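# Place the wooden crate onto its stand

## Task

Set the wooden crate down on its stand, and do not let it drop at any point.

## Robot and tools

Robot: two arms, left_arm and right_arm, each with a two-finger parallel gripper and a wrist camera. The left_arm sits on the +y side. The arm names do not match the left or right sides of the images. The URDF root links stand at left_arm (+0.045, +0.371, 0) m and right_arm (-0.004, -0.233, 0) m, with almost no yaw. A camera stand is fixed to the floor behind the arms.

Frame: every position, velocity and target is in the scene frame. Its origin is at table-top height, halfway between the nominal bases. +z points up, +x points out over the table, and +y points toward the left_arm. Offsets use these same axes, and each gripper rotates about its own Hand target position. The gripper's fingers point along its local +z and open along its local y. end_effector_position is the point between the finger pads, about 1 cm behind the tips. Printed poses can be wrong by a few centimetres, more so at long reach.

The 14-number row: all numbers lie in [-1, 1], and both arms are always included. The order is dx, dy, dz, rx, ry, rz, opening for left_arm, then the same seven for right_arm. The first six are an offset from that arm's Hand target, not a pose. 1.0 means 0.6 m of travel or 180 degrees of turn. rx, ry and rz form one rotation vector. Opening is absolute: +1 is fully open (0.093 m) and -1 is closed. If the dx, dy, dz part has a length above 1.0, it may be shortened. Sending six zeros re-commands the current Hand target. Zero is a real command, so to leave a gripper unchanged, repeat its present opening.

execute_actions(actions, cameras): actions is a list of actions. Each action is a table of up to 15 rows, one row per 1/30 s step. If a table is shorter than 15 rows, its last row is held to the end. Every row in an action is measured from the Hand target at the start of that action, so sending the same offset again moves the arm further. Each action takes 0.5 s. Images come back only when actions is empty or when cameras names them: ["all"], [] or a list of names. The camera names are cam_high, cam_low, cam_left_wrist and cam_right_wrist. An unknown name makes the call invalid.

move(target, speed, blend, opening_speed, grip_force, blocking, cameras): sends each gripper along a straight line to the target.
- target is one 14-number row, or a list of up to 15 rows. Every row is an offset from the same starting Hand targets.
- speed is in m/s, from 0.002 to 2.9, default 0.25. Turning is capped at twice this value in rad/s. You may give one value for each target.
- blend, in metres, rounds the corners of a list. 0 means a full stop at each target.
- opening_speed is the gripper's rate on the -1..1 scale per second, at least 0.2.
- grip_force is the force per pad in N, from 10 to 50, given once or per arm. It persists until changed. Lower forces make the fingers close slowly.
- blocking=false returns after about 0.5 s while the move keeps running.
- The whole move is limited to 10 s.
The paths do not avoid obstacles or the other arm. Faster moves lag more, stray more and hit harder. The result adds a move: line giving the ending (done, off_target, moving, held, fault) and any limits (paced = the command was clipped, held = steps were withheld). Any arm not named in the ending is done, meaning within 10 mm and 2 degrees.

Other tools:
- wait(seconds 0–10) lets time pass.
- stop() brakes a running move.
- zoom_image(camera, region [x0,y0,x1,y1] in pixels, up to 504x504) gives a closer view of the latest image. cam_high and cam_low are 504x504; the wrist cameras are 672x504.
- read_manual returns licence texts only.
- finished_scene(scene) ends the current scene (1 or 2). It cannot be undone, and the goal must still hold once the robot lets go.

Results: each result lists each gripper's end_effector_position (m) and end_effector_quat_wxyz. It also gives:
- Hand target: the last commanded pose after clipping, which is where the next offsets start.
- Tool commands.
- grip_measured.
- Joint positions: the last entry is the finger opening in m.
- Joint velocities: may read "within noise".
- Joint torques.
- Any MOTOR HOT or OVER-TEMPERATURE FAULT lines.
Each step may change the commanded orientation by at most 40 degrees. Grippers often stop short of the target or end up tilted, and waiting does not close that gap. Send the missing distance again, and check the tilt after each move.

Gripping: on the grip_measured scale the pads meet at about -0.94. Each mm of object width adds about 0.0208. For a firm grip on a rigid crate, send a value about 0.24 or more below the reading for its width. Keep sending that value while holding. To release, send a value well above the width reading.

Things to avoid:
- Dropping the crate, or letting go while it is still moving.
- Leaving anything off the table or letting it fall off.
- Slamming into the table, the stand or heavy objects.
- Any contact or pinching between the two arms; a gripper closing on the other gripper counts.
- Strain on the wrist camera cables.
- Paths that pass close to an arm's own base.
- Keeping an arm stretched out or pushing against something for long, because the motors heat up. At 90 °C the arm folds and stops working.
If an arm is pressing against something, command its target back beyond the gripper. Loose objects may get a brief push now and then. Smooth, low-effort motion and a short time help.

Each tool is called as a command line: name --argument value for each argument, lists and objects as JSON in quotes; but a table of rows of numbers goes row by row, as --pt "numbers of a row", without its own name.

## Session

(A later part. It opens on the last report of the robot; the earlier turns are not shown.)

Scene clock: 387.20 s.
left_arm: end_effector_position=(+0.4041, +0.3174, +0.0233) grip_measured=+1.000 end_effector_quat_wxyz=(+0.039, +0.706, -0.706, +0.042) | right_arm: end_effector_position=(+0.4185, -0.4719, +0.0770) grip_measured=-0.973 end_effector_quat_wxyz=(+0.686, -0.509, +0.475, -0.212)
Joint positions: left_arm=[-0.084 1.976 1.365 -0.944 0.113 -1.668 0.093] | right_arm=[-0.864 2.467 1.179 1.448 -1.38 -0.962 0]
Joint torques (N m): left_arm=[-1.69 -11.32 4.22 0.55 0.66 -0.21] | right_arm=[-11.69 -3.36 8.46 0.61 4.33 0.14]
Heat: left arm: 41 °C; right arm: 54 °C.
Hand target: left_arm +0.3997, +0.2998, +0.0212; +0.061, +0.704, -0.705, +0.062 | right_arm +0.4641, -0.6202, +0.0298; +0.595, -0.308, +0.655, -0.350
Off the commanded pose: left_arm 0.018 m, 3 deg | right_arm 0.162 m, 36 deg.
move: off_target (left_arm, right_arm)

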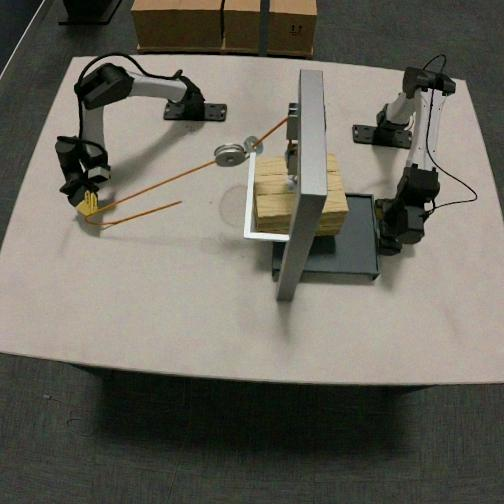

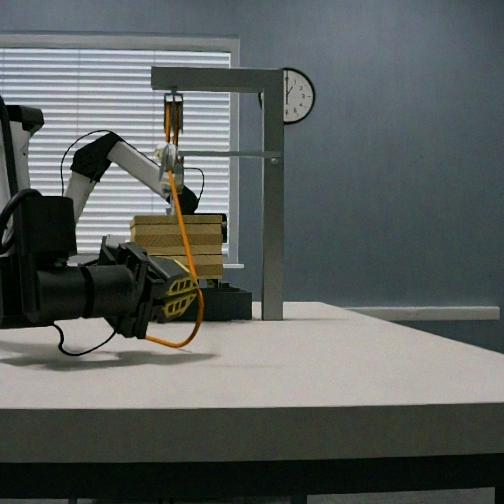

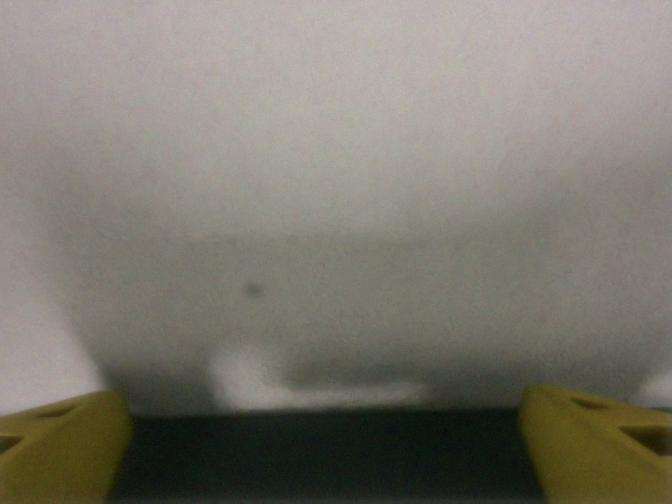

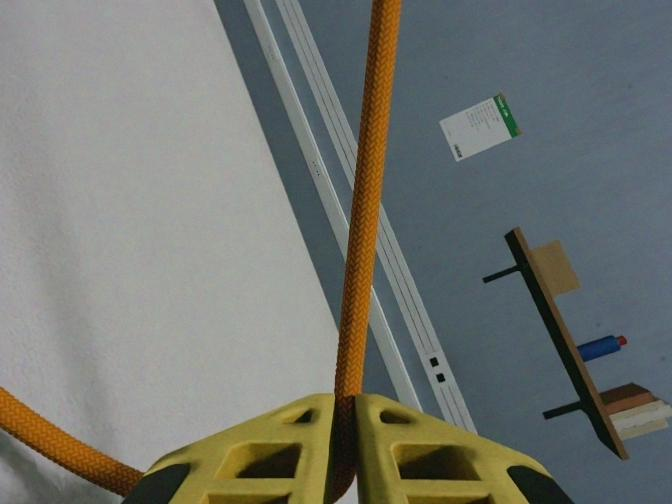

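move --target '[-0.05, -0.145, 0, 0, 0, 0, 1, 0, 0, 0, 0, 0, 0, -1]' --speed 0.1 --cameras '["all"]'

zoom_image --camera "cam_low" --region '[100, 190, 280, 350]'

zoom_image --camera "cam_high" --region '[230, 130, 430, 300]'

Scene clock: 426.80 s.
left_arm: end_effector_position=(+0.3825, +0.2287, +0.0214) grip_measured=+1.000 end_effector_quat_wxyz=(+0.033, +0.715, -0.697, +0.053) | right_arm: end_effector_position=(+0.4185, -0.4719, +0.0770) grip_measured=-0.973 end_effector_quat_wxyz=(+0.686, -0.509, +0.475, -0.212)
Joint positions: left_arm=[-0.339 1.945 1.31 -0.866 0.104 -1.951 0.093] | right_arm=[-0.864 2.467 1.179 1.448 -1.38 -0.962 0]
Joint torques (N m): left_arm=[-2.06 -11.71 4.18 0.5 0.63 0] | right_arm=[-11.84 -3.06 8.47 0.6 4.36 0.07]
Heat: left arm: 46 °C; right arm: 64 °C.
Hand target: left_arm +0.3696, +0.2127, +0.0211; +0.061, +0.704, -0.705, +0.061 | right_arm +0.4641, -0.6202, +0.0298; +0.595, -0.308, +0.655, -0.350
Off the commanded pose: left_arm 0.020 m, 4 deg | right_arm 0.162 m, 36 deg.
move: off_target (left_arm, right_arm)

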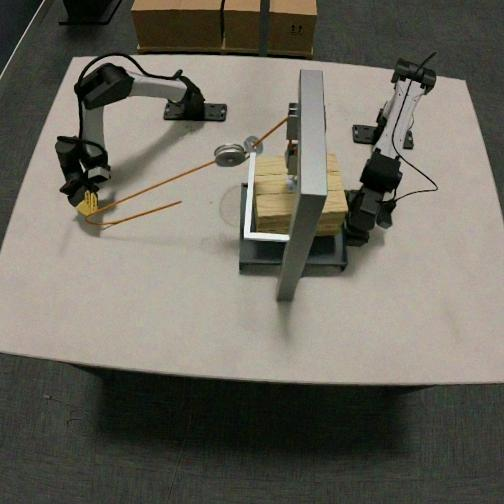

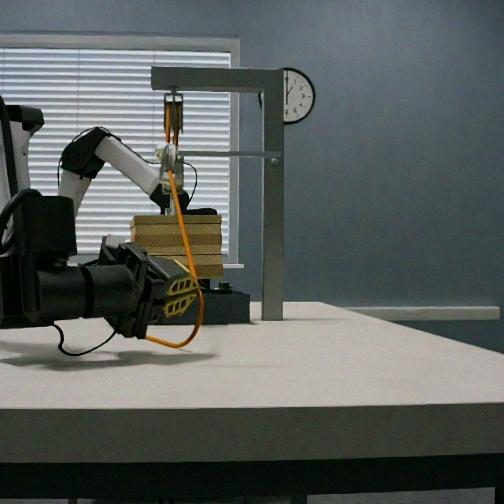

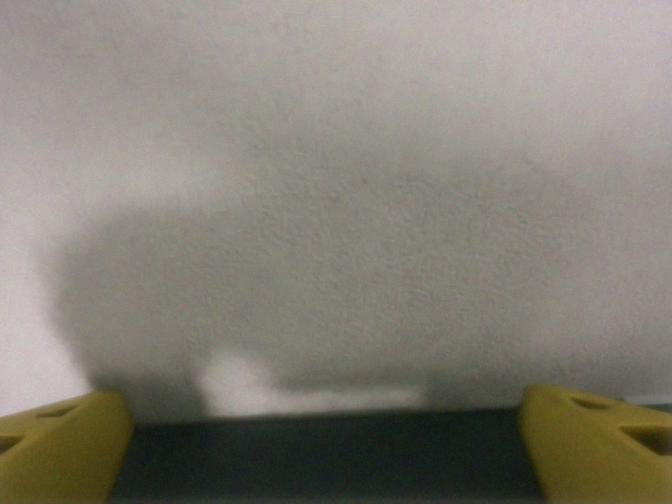

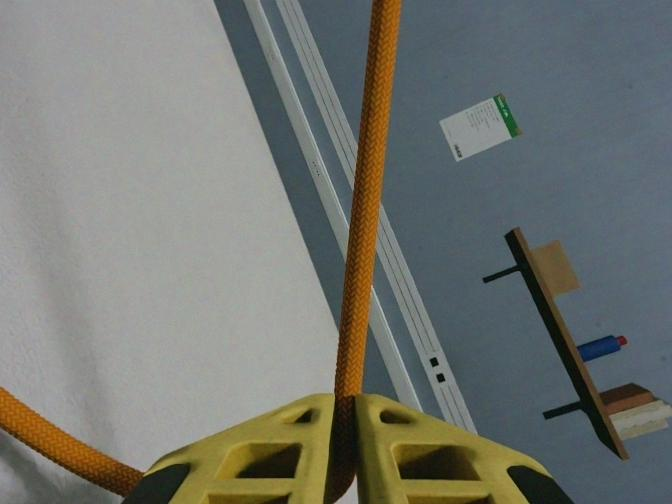

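Scaled by 2.800.

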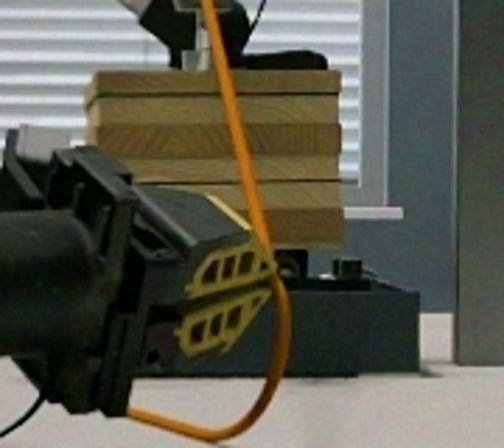

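Scaled by 2.520.

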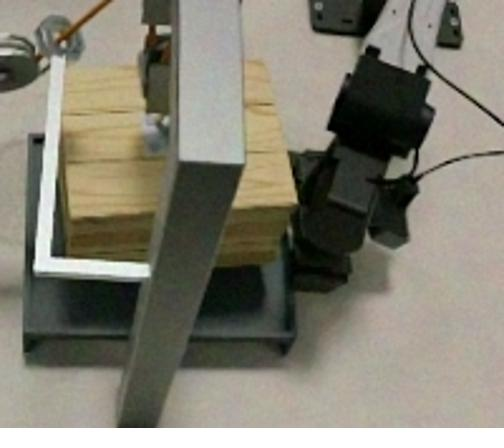

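move --pt "0 0.145 0.02 0 0 0 1 0 0 0 0 0 0 -1" --pt "-0.083 0.195 0.298 0.163 -0.232 -0.232 1 0 0 0 0 0 0 -1" --pt "-0.266 -0.088 0.19 0.325 -0.465 -0.465 1 0 0 0 0 0 0 -1" --speed 0.5 --blend 0.03 --cameras '["all"]'

Scene clock: 477.07 s.
left_arm: end_effector_position=(+0.2090, +0.1558, +0.1416) grip_measured=+1.000 end_effector_quat_wxyz=(+0.632, +0.126, +0.754, -0.125) | right_arm: end_effector_position=(+0.4185, -0.4719, +0.0770) grip_measured=-0.973 end_effector_quat_wxyz=(+0.686, -0.509, +0.475, -0.212)
Joint positions: left_arm=[-1.501 0.994 0.185 0.409 -1.119 -0.394 0.093] | right_arm=[-0.864 2.467 1.179 1.448 -1.38 -0.962 0]
Joint torques (N m): left_arm=[0.29 -1.17 5.35 1.81 -0.32 0.13] | right_arm=[-11.82 -3.33 8.38 0.62 4.34 0.12]
Heat: left arm: 47 °C; right arm: 73 °C.
Hand target: left_arm +0.2100, +0.1599, +0.1353; +0.633, +0.133, +0.755, -0.112 | right_arm +0.4641, -0.6202, +0.0298; +0.595, -0.308, +0.655, -0.350
Off the commanded pose: left_arm 0.008 m, 2 deg | right_arm 0.162 m, 36 deg.
move: off_target (right_arm)

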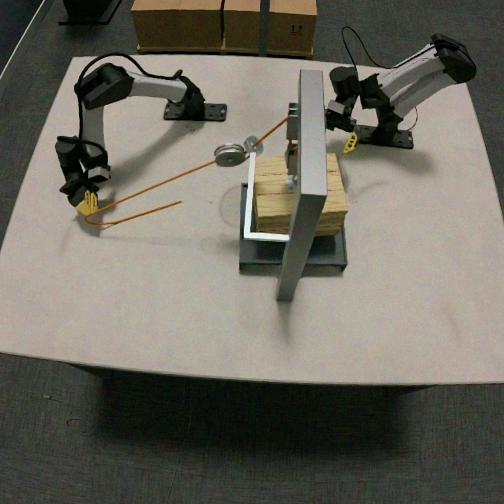

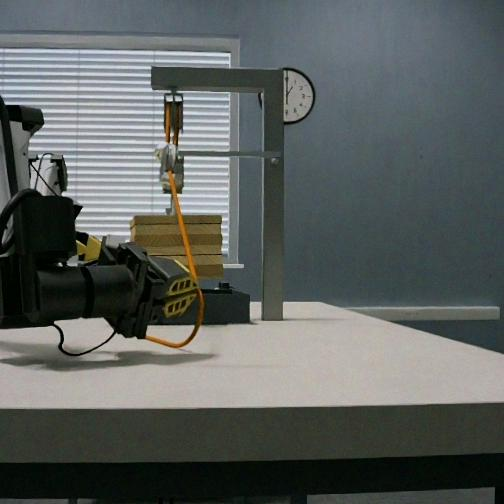

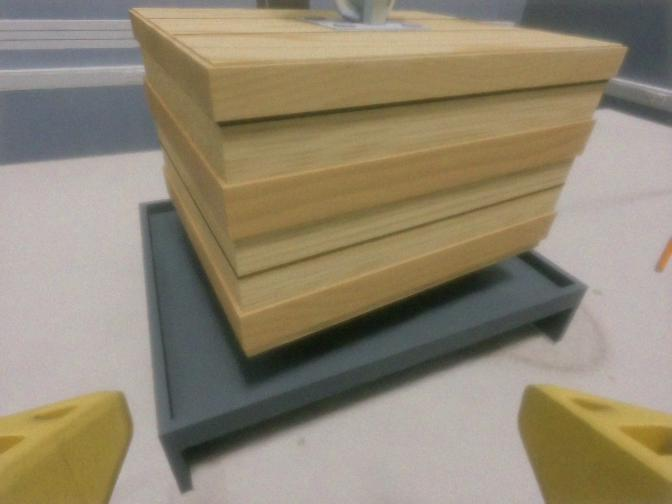

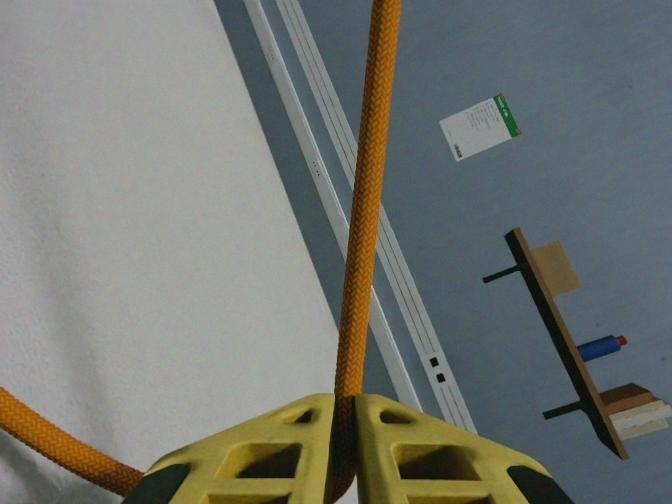

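move --target '[0.225, -0.075, -0.02, 0, 0, 0, -1, 0, 0, 0, 0, 0, 0, -1]' --speed 0.12 --cameras '["cam_high", "cam_low", "cam_left_wrist"]'

Scene clock: 492.73 s.
left_arm: end_effector_position=(+0.3381, +0.1358, +0.1061) grip_measured=-0.972 end_effector_quat_wxyz=(+0.618, +0.128, +0.772, -0.076) | right_arm: end_effector_position=(+0.4185, -0.4719, +0.0770) grip_measured=-0.973 end_effector_quat_wxyz=(+0.686, -0.509, +0.475, -0.212)
Joint positions: left_arm=[-0.935 1.593 0.351 0.956 -0.641 -0.132 0] | right_arm=[-0.864 2.467 1.179 1.448 -1.38 -0.962 0]
Joint torques (N m): left_arm=[0.09 -4.81 8.69 2.51 0.46 0.14] | right_arm=[-11.69 -3.11 8.47 0.59 4.38 0.16]
Heat: left arm: 43 °C; right arm: 76 °C. Fold the right arm in close to its base, or ease its load, before you think long.
Hand target: left_arm +0.3451, +0.1149, +0.1232; +0.633, +0.133, +0.755, -0.112 | right_arm +0.4641, -0.6202, +0.0298; +0.595, -0.308, +0.655, -0.350
Off the commanded pose: left_arm 0.028 m, 5 deg | right_arm 0.162 m, 36 deg.
MOTOR HOT: joint 5 (wrist yaw) of the right arm reports 76 °C; the controller's stop level is 90 °C. To cool a motor, set the load down, stop pushing, or move to a pose that needs little force.
move: off_target (left_arm, right_arm)
Images, in order (width x height): cam_high 504x504, cam_low 504x504, cam_left_wrist 672x504.

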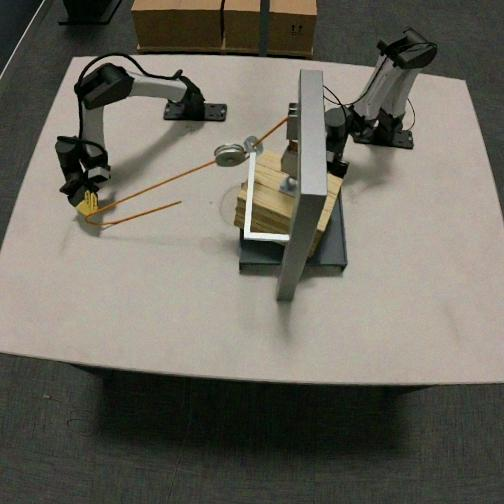

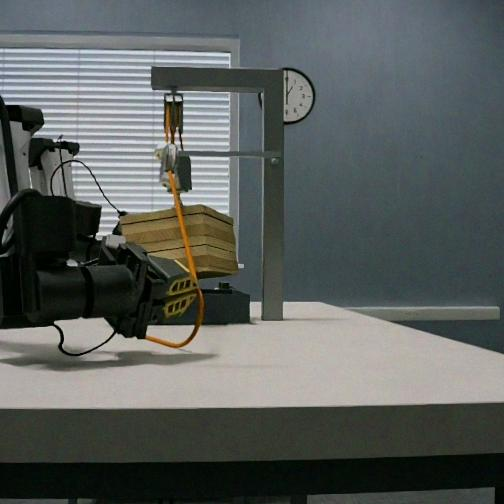

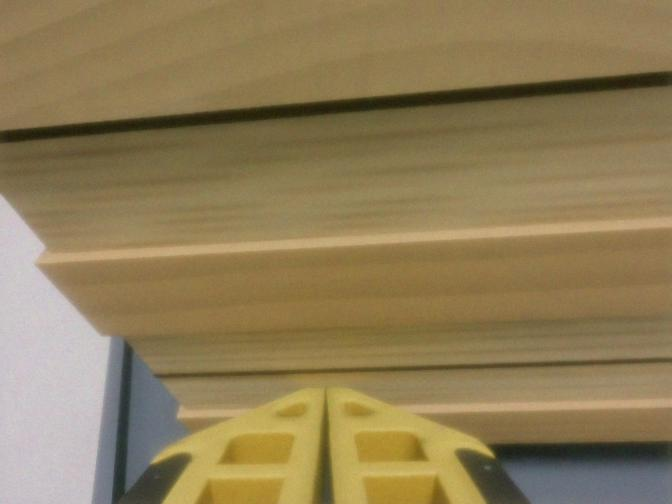

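move --target '[-0.2, 0.09, 0.02, 0, 0, 0, -1, 0, 0, 0, 0, 0, 0, -1]' --speed 0.15 --cameras '["cam_high", "cam_low", "cam_left_wrist"]'

Scene clock: 512.23 s.
left_arm: end_effector_position=(+0.2253, +0.1707, +0.1294) grip_measured=-0.972 end_effector_quat_wxyz=(+0.631, +0.141, +0.755, -0.106) | right_arm: end_effector_position=(+0.4183, -0.4712, +0.0752) grip_measured=-0.973 end_effector_quat_wxyz=(+0.686, -0.509, +0.476, -0.209)
Joint positions: left_arm=[-1.385 0.966 0.112 0.503 -1.019 -0.284 0] | right_arm=[-0.864 2.47 1.179 1.448 -1.384 -0.961 0]
Joint torques (N m): left_arm=[-0.44 -2.56 7.91 1.63 -0.29 -0.15] | right_arm=[-11.73 -3.56 8.28 0.65 4.32 0.22]
Heat: left arm: 41 °C; right arm: 79 °C. Fold the right arm in close to its base, or ease its load, before you think long.
Hand target: left_arm +0.2250, +0.1689, +0.1351; +0.633, +0.133, +0.755, -0.112 | right_arm +0.4642, -0.6201, +0.0300; +0.595, -0.308, +0.655, -0.350
Off the commanded pose: left_arm 0.006 m, 1 deg | right_arm 0.162 m, 37 deg.
MOTOR HOT: still on. Joint 5 (wrist yaw) of the right arm reports 79 °C.
move: off_target (right_arm)
Images, in order (width x height): cam_high 504x504, cam_low 504x504, cam_left_wrist 672x504.

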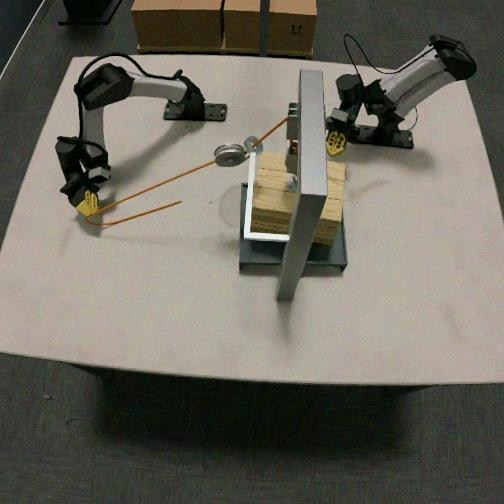

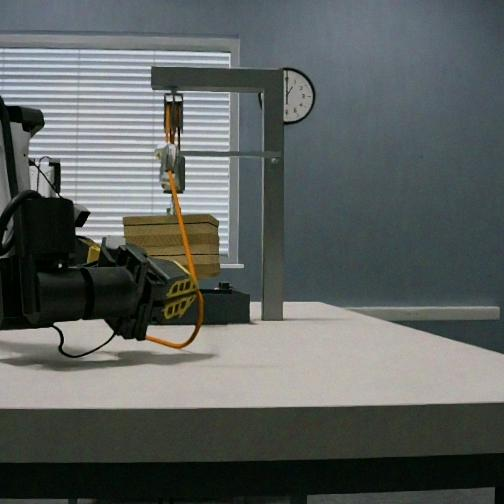

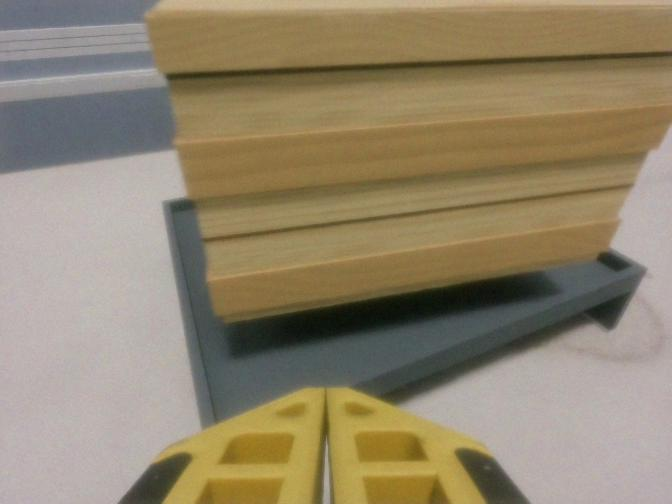

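move --target '[0, 0, 0, 0, 0, 0, -1, -0.024, 0.2, 0.067, 0, 0, 0, -1]' --speed 0.07 --cameras '["cam_high", "cam_low", "cam_left_wrist"]'

Scene clock: 518.63 s.
left_arm: end_effector_position=(+0.2253, +0.1708, +0.1293) grip_measured=-0.972 end_effector_quat_wxyz=(+0.631, +0.141, +0.755, -0.106) | right_arm: end_effector_position=(+0.4516, -0.4571, +0.0827) grip_measured=-0.973 end_effector_quat_wxyz=(+0.645, -0.371, +0.593, -0.308)
Joint positions: left_arm=[-1.385 0.966 0.112 0.502 -1.019 -0.284 0] | right_arm=[-0.703 2.32 0.934 1.417 -0.816 -0.982 0]
Joint torques (N m): left_arm=[-0.43 -2.59 7.95 1.66 -0.29 -0.13] | right_arm=[-2.61 -10.84 3.73 1.1 1.74 -0.2]
Heat: left arm: 41 °C; right arm: 78 °C. Fold the right arm in close to its base, or ease its load, before you think long.
Hand target: left_arm +0.2250, +0.1689, +0.1351; +0.633, +0.133, +0.755, -0.112 | right_arm +0.4498, -0.5002, +0.0701; +0.595, -0.308, +0.655, -0.350
Off the commanded pose: left_arm 0.006 m, 1 deg | right_arm 0.045 m, 13 deg.
MOTOR HOT: still on. Joint 5 (wrist yaw) of the right arm reports 78 °C.
move: off_target (right_arm)
Images, in order (width x height): cam_high 504x504, cam_low 504x504, cam_left_wrist 672x504.

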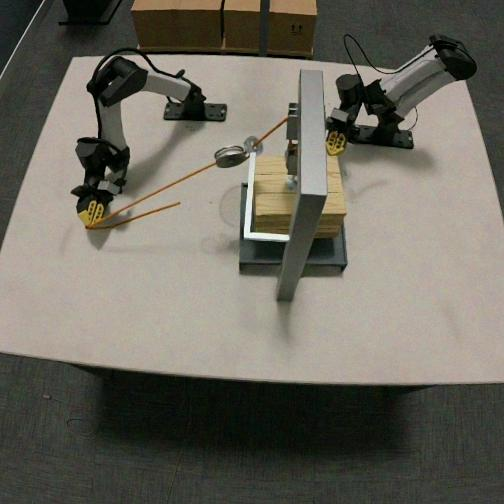

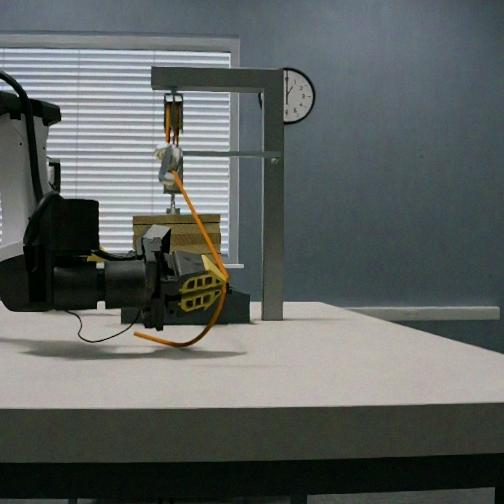

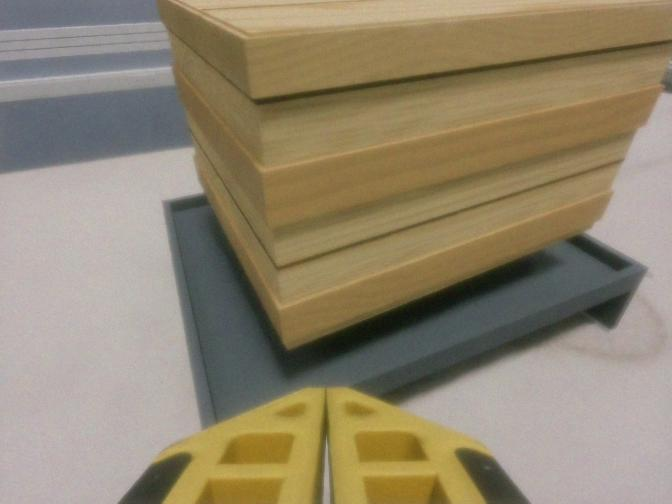

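zoom_image --camera "cam_high" --region '[220, 130, 370, 290]'

wait --seconds 0

Scaled by 3.150.

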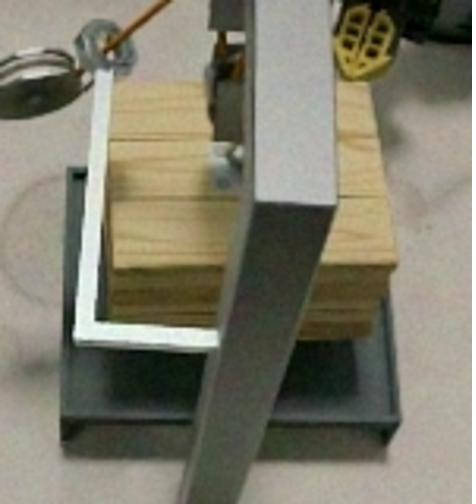

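Scene clock: 546.50 s.
left_arm: end_effector_position=(+0.2253, +0.1708, +0.1293) grip_measured=-0.972 end_effector_quat_wxyz=(+0.631, +0.141, +0.755, -0.106) | right_arm: end_effector_position=(+0.4516, -0.4571, +0.0827) grip_measured=-0.973 end_effector_quat_wxyz=(+0.645, -0.371, +0.593, -0.308)
Joint positions: left_arm=[-1.385 0.966 0.112 0.502 -1.019 -0.284 0] | right_arm=[-0.703 2.32 0.934 1.417 -0.816 -0.982 0]
Joint torques (N m): left_arm=[-0.46 -2.58 7.94 1.65 -0.29 -0.14] | right_arm=[-2.69 -10.81 3.82 1.09 1.73 -0.21]
Heat: left arm: 44 °C; right arm: 63 °C.
Hand target: left_arm +0.2250, +0.1689, +0.1351; +0.633, +0.133, +0.755, -0.112 | right_arm +0.4498, -0.5002, +0.0701; +0.595, -0.308, +0.655, -0.350
Tool commands: left_gripper/opening=-1.0 right_gripper/opening=-1.0
Off the commanded pose: left_arm 0.006 m, 1 deg | right_arm 0.045 m, 13 deg.
MOTOR HOT: cleared for the motors of the right arm.

move --pt "0.042 -0.117 -0.008 0 0 0.03 1 0 0 0 0 0 0 -1" --pt "0.117 -0.167 -0.008 0 0 0.115 1 0 0 0 0 0 0 -1" --pt "0.167 -0.167 -0.008 0 0 0.12 1 0 0 0 0 0 0 -1" --speed 0.1 --blend 0.02 --cameras '["all"]'

Scene clock: 582.73 s.
left_arm: end_effector_position=(+0.3174, +0.0777, +0.1250) grip_measured=+1.000 end_effector_quat_wxyz=(+0.640, -0.004, +0.768, +0.019) | right_arm: end_effector_position=(+0.4518, -0.4569, +0.0827) grip_measured=-0.973 end_effector_quat_wxyz=(+0.645, -0.371, +0.593, -0.308)
Joint positions: left_arm=[-1.215 1.784 0.761 0.478 -1.215 -0.492 0.093] | right_arm=[-0.702 2.32 0.934 1.417 -0.815 -0.983 0]
Joint torques (N m): left_arm=[1.11 -6.99 8.64 1.89 -0.19 0.22] | right_arm=[-2.8 -10.71 3.82 1.07 1.79 -0.1]
Heat: left arm: 45 °C; right arm: 57 °C.
Hand target: left_arm +0.3253, +0.0688, +0.1305; +0.643, -0.011, +0.766, +0.009 | right_arm +0.4497, -0.5002, +0.0701; +0.595, -0.308, +0.655, -0.350
Off the commanded pose: left_arm 0.013 m, 1 deg | right_arm 0.045 m, 13 deg.
move: off_target (left_arm, right_arm); blend cut to 0.015 m at target 2

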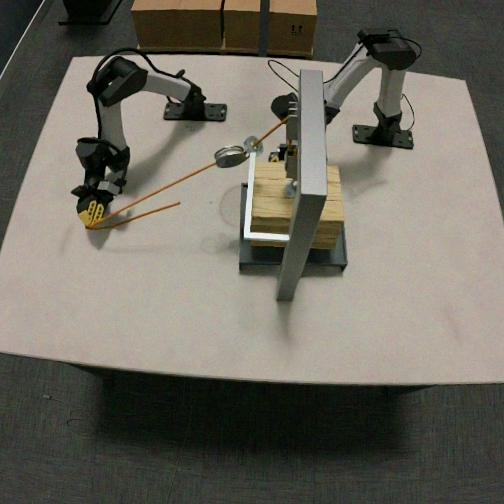

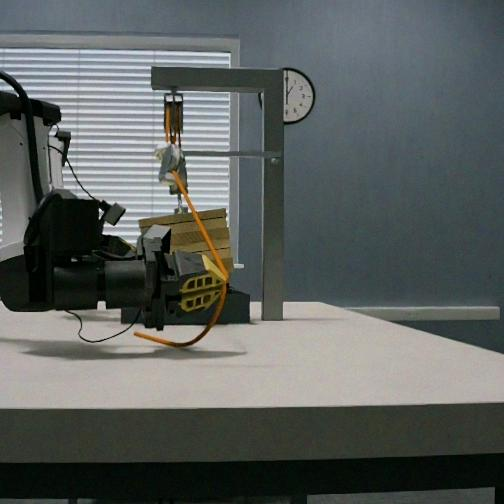

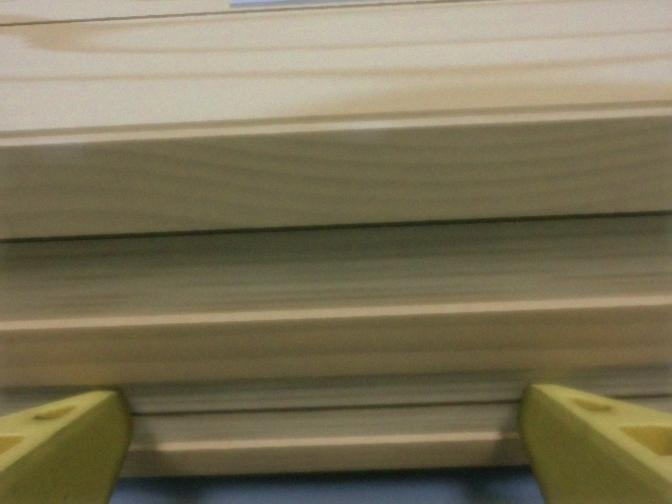

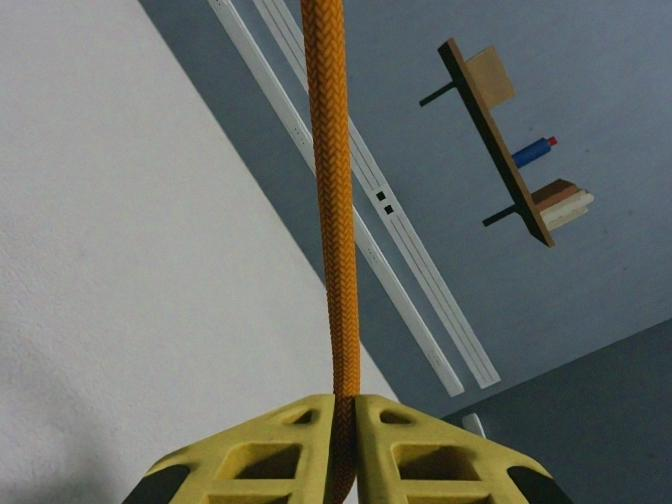

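zoom_image --camera "cam_high" --region '[220, 130, 370, 290]'

zoom_image --camera "cam_low" --region '[100, 190, 280, 350]'

Scaled by 3.150.

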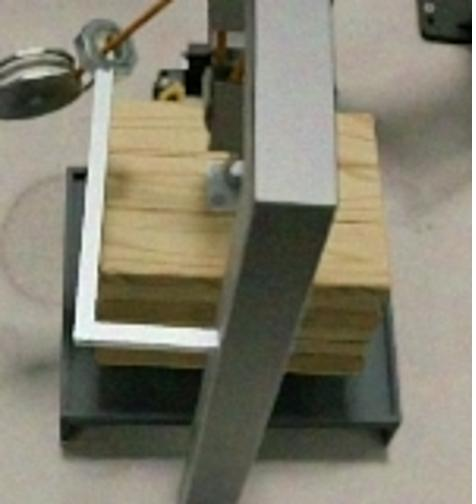

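Scaled by 2.800.

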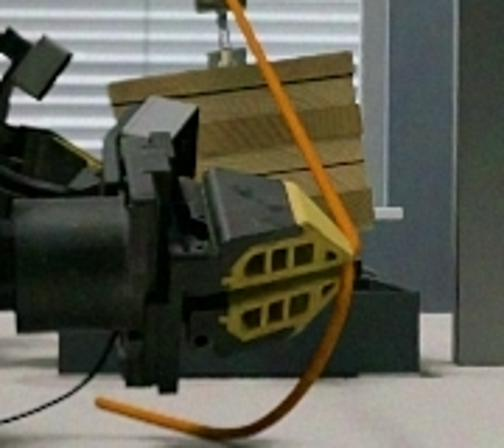

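move --target '[0, 0, 0, 0, 0, 0, 1, -0.05, 0.167, 0.09, 0, 0, 0, -1]' --speed 0.07 --cameras '["all"]'

zoom_image --camera "cam_low" --region '[100, 190, 280, 350]'

zoom_image --camera "cam_high" --region '[220, 130, 370, 290]'

Scene clock: 596.33 s.
left_arm: end_effector_position=(+0.3151, +0.0757, +0.1095) grip_measured=+1.000 end_effector_quat_wxyz=(+0.621, +0.030, +0.782, +0.032) | right_arm: end_effector_position=(+0.4207, -0.3589, +0.1458) grip_measured=-0.973 end_effector_quat_wxyz=(+0.650, -0.369, +0.584, -0.315)
Joint positions: left_arm=[-1.215 1.797 0.761 0.416 -1.172 -0.491 0.093] | right_arm=[-0.514 1.925 0.566 1.414 -0.624 -0.983 0]
Joint torques (N m): left_arm=[1.05 -8.68 8.66 2.29 -0.67 0.06] | right_arm=[-2.85 -7.34 3.74 1.17 1.75 -0.1]
Heat: left arm: 45 °C; right arm: 55 °C.
Hand target: left_arm +0.3252, +0.0686, +0.1304; +0.643, -0.011, +0.766, +0.008 | right_arm +0.4197, -0.4000, +0.1242; +0.595, -0.308, +0.655, -0.350
Off the commanded pose: left_arm 0.024 m, 6 deg | right_arm 0.047 m, 13 deg.
move: off_target (left_arm, right_arm)

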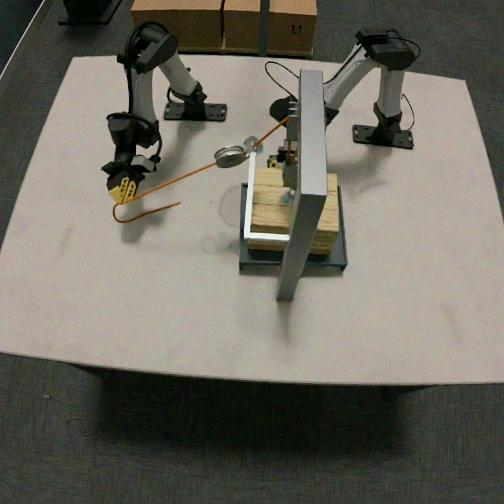

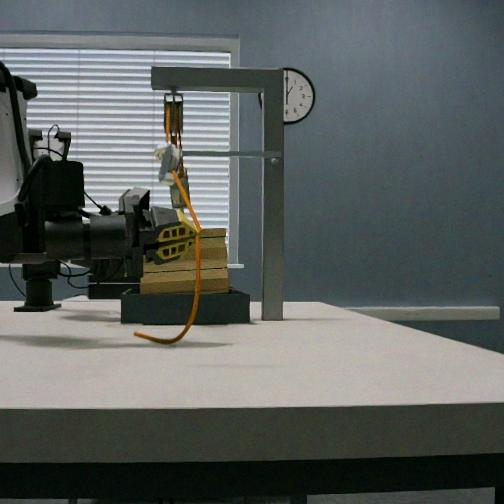

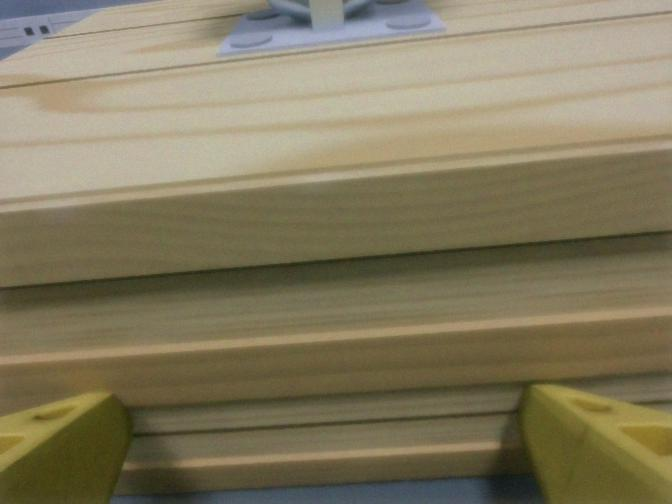

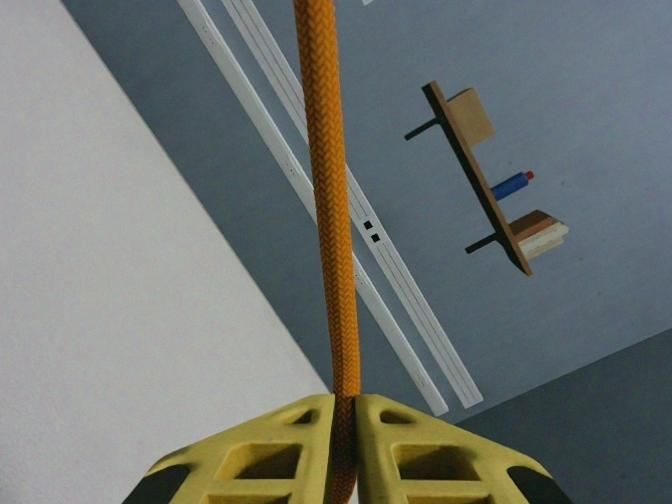

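Scaled by 2.800.

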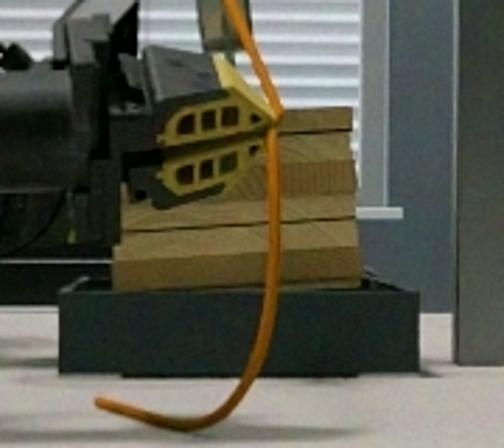

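Scaled by 3.150.

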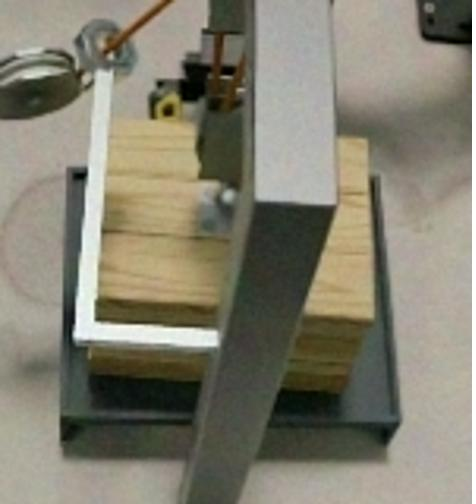

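move --target '[0, 0, 0, 0, 0, 0, 1, -0.07, 0.16, 0.08, 0, 0, 0, -1]' --speed 0.07 --cameras '["all"]'

zoom_image --camera "cam_low" --region '[100, 190, 280, 350]'

zoom_image --camera "cam_high" --region '[220, 130, 370, 290]'

Scene clock: 602.67 s.
left_arm: end_effector_position=(+0.3151, +0.0757, +0.1096) grip_measured=+1.000 end_effector_quat_wxyz=(+0.622, +0.030, +0.782, +0.032) | right_arm: end_effector_position=(+0.3813, -0.3042, +0.1737) grip_measured=-0.973 end_effector_quat_wxyz=(+0.600, -0.312, +0.648, -0.350)
Joint positions: left_arm=[-1.215 1.797 0.761 0.417 -1.172 -0.491 0.093] | right_arm=[-0.263 1.455 0.341 1.077 -0.182 -0.983 0]
Joint torques (N m): left_arm=[1.05 -8.69 8.62 2.29 -0.67 0.06] | right_arm=[0.51 -5.64 5.45 2.1 0.25 0.07]
Heat: left arm: 45 °C; right arm: 54 °C.
Hand target: left_arm +0.3252, +0.0687, +0.1304; +0.643, -0.011, +0.766, +0.008 | right_arm +0.3778, -0.3039, +0.1722; +0.595, -0.308, +0.655, -0.350
Off the commanded pose: left_arm 0.024 m, 6 deg | right_arm 0.004 m, 1 deg.
move: off_target (left_arm)

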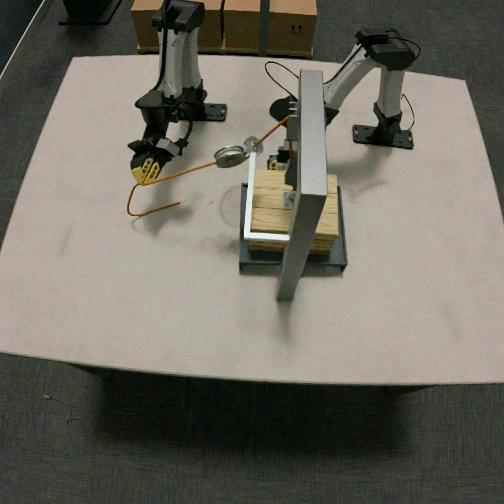

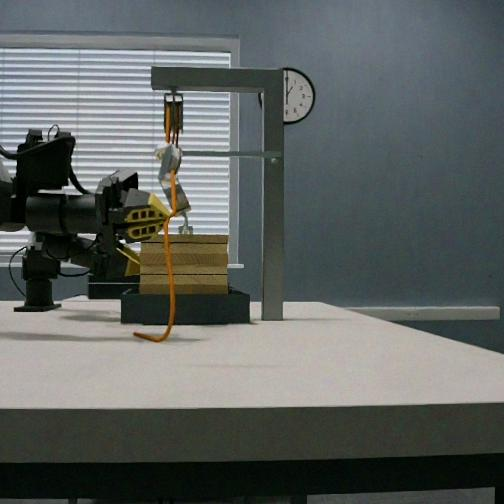

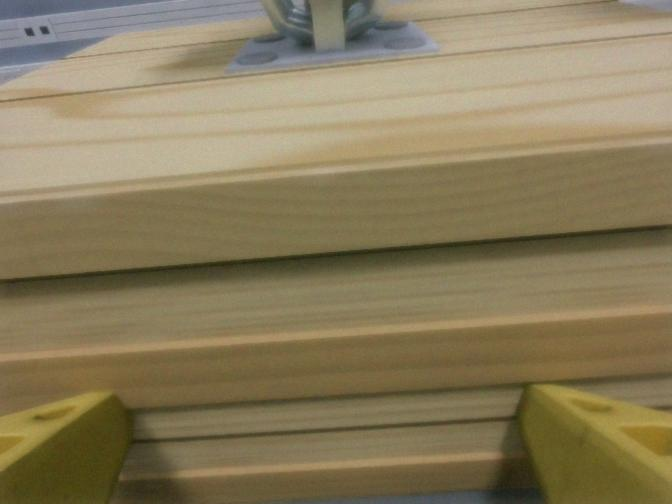

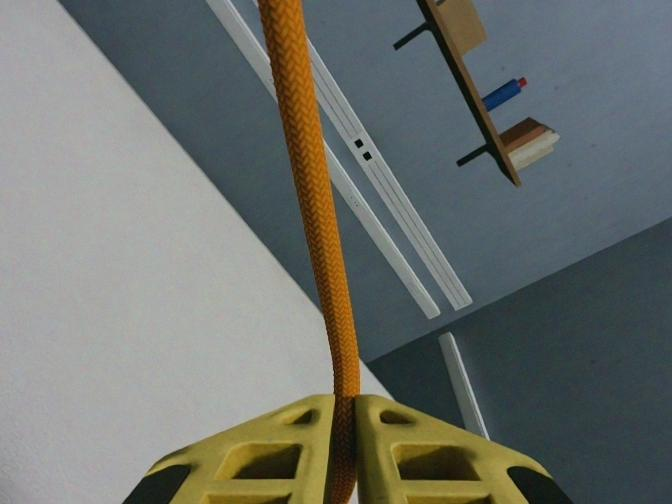

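Scaled by 2.800.

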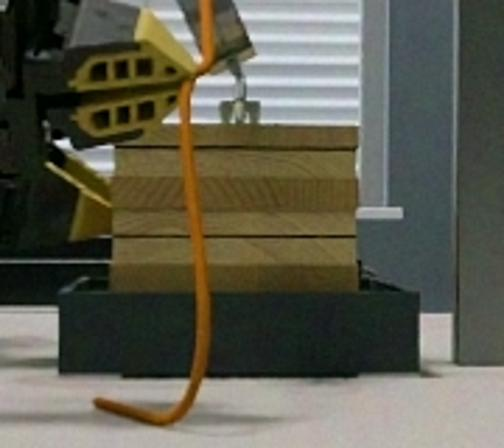

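Scaled by 3.150.

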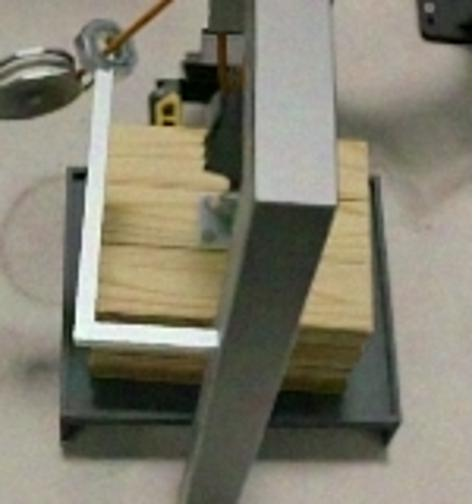

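move --pt "-0.15 0.0 0 0 0 0 1 0 0 0 0 0 0 -1" --pt "-0.15 0.0 0 0 0 0 1 0 0 0 0 0 0 0.3" --speed 0.12 --opening_speed 0.8 --cameras '["all"]'

zoom_image --camera "cam_low" --region '[100, 190, 280, 350]'

Scene clock: 612.80 s.
left_arm: end_effector_position=(+0.2355, +0.0745, +0.1300) grip_measured=+1.000 end_effector_quat_wxyz=(+0.642, -0.008, +0.767, +0.010) | right_arm: end_effector_position=(+0.3811, -0.3061, +0.1721) grip_measured=+0.297 end_effector_quat_wxyz=(+0.596, -0.309, +0.652, -0.352)
Joint positions: left_arm=[-1.475 1.766 0.926 -0.422 -1.385 -1.252 0.093] | right_arm=[-0.263 1.455 0.341 1.071 -0.171 -0.983 0.059]
Joint torques (N m): left_arm=[-0.2 -6.61 7.86 0.65 -0.71 -0.14] | right_arm=[0.59 -5.83 5.29 2.26 0.17 0.03]
Heat: left arm: 45 °C; right arm: 52 °C.
Hand target: left_arm +0.2352, +0.0687, +0.1304; +0.643, -0.011, +0.766, +0.008 | right_arm +0.3778, -0.3040, +0.1722; +0.595, -0.308, +0.655, -0.350
Off the commanded pose: left_arm 0.006 m, 0 deg | right_arm 0.004 m, 0 deg.
move: done

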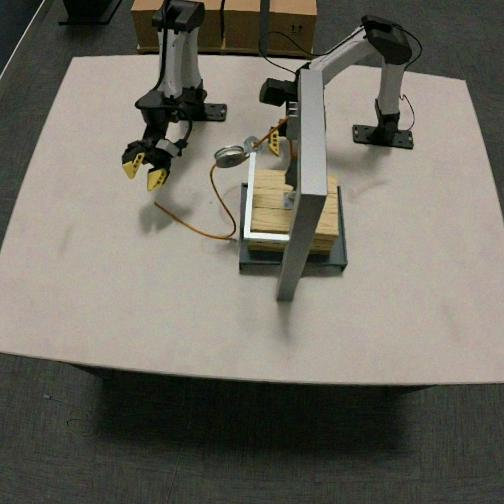

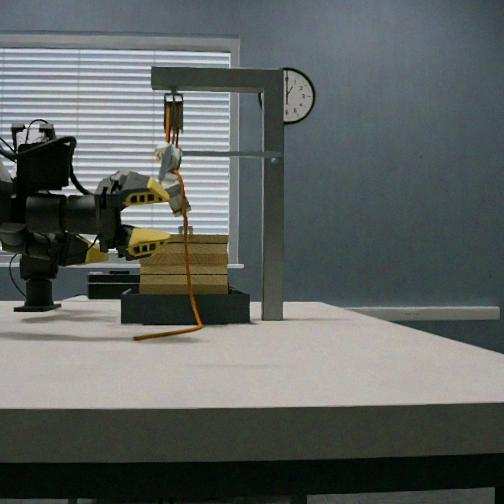

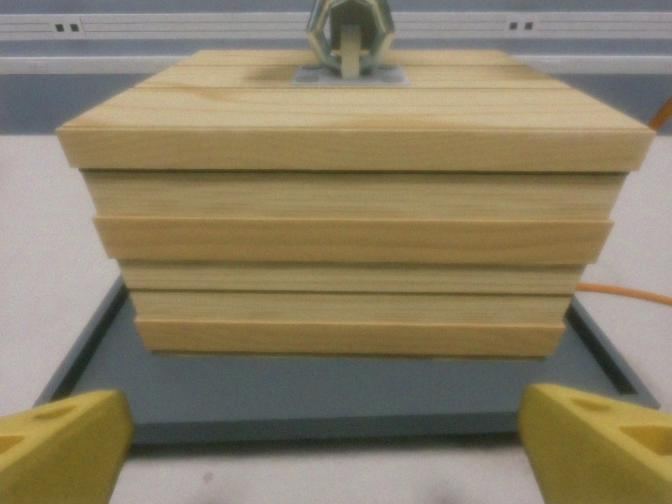

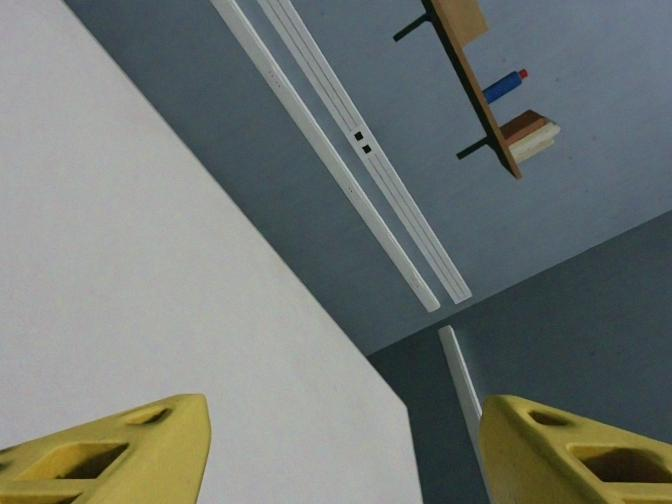

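Scaled by 2.800.

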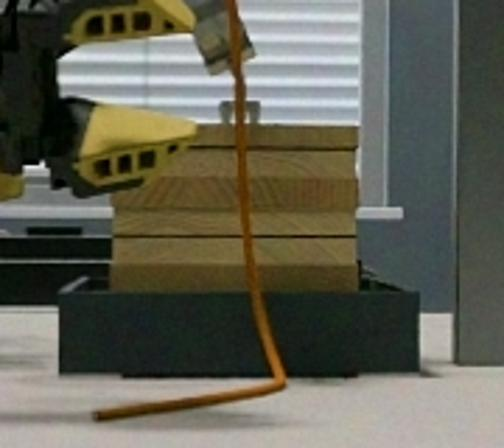

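finished_scene --scene 1

The scene is finished: the task was done.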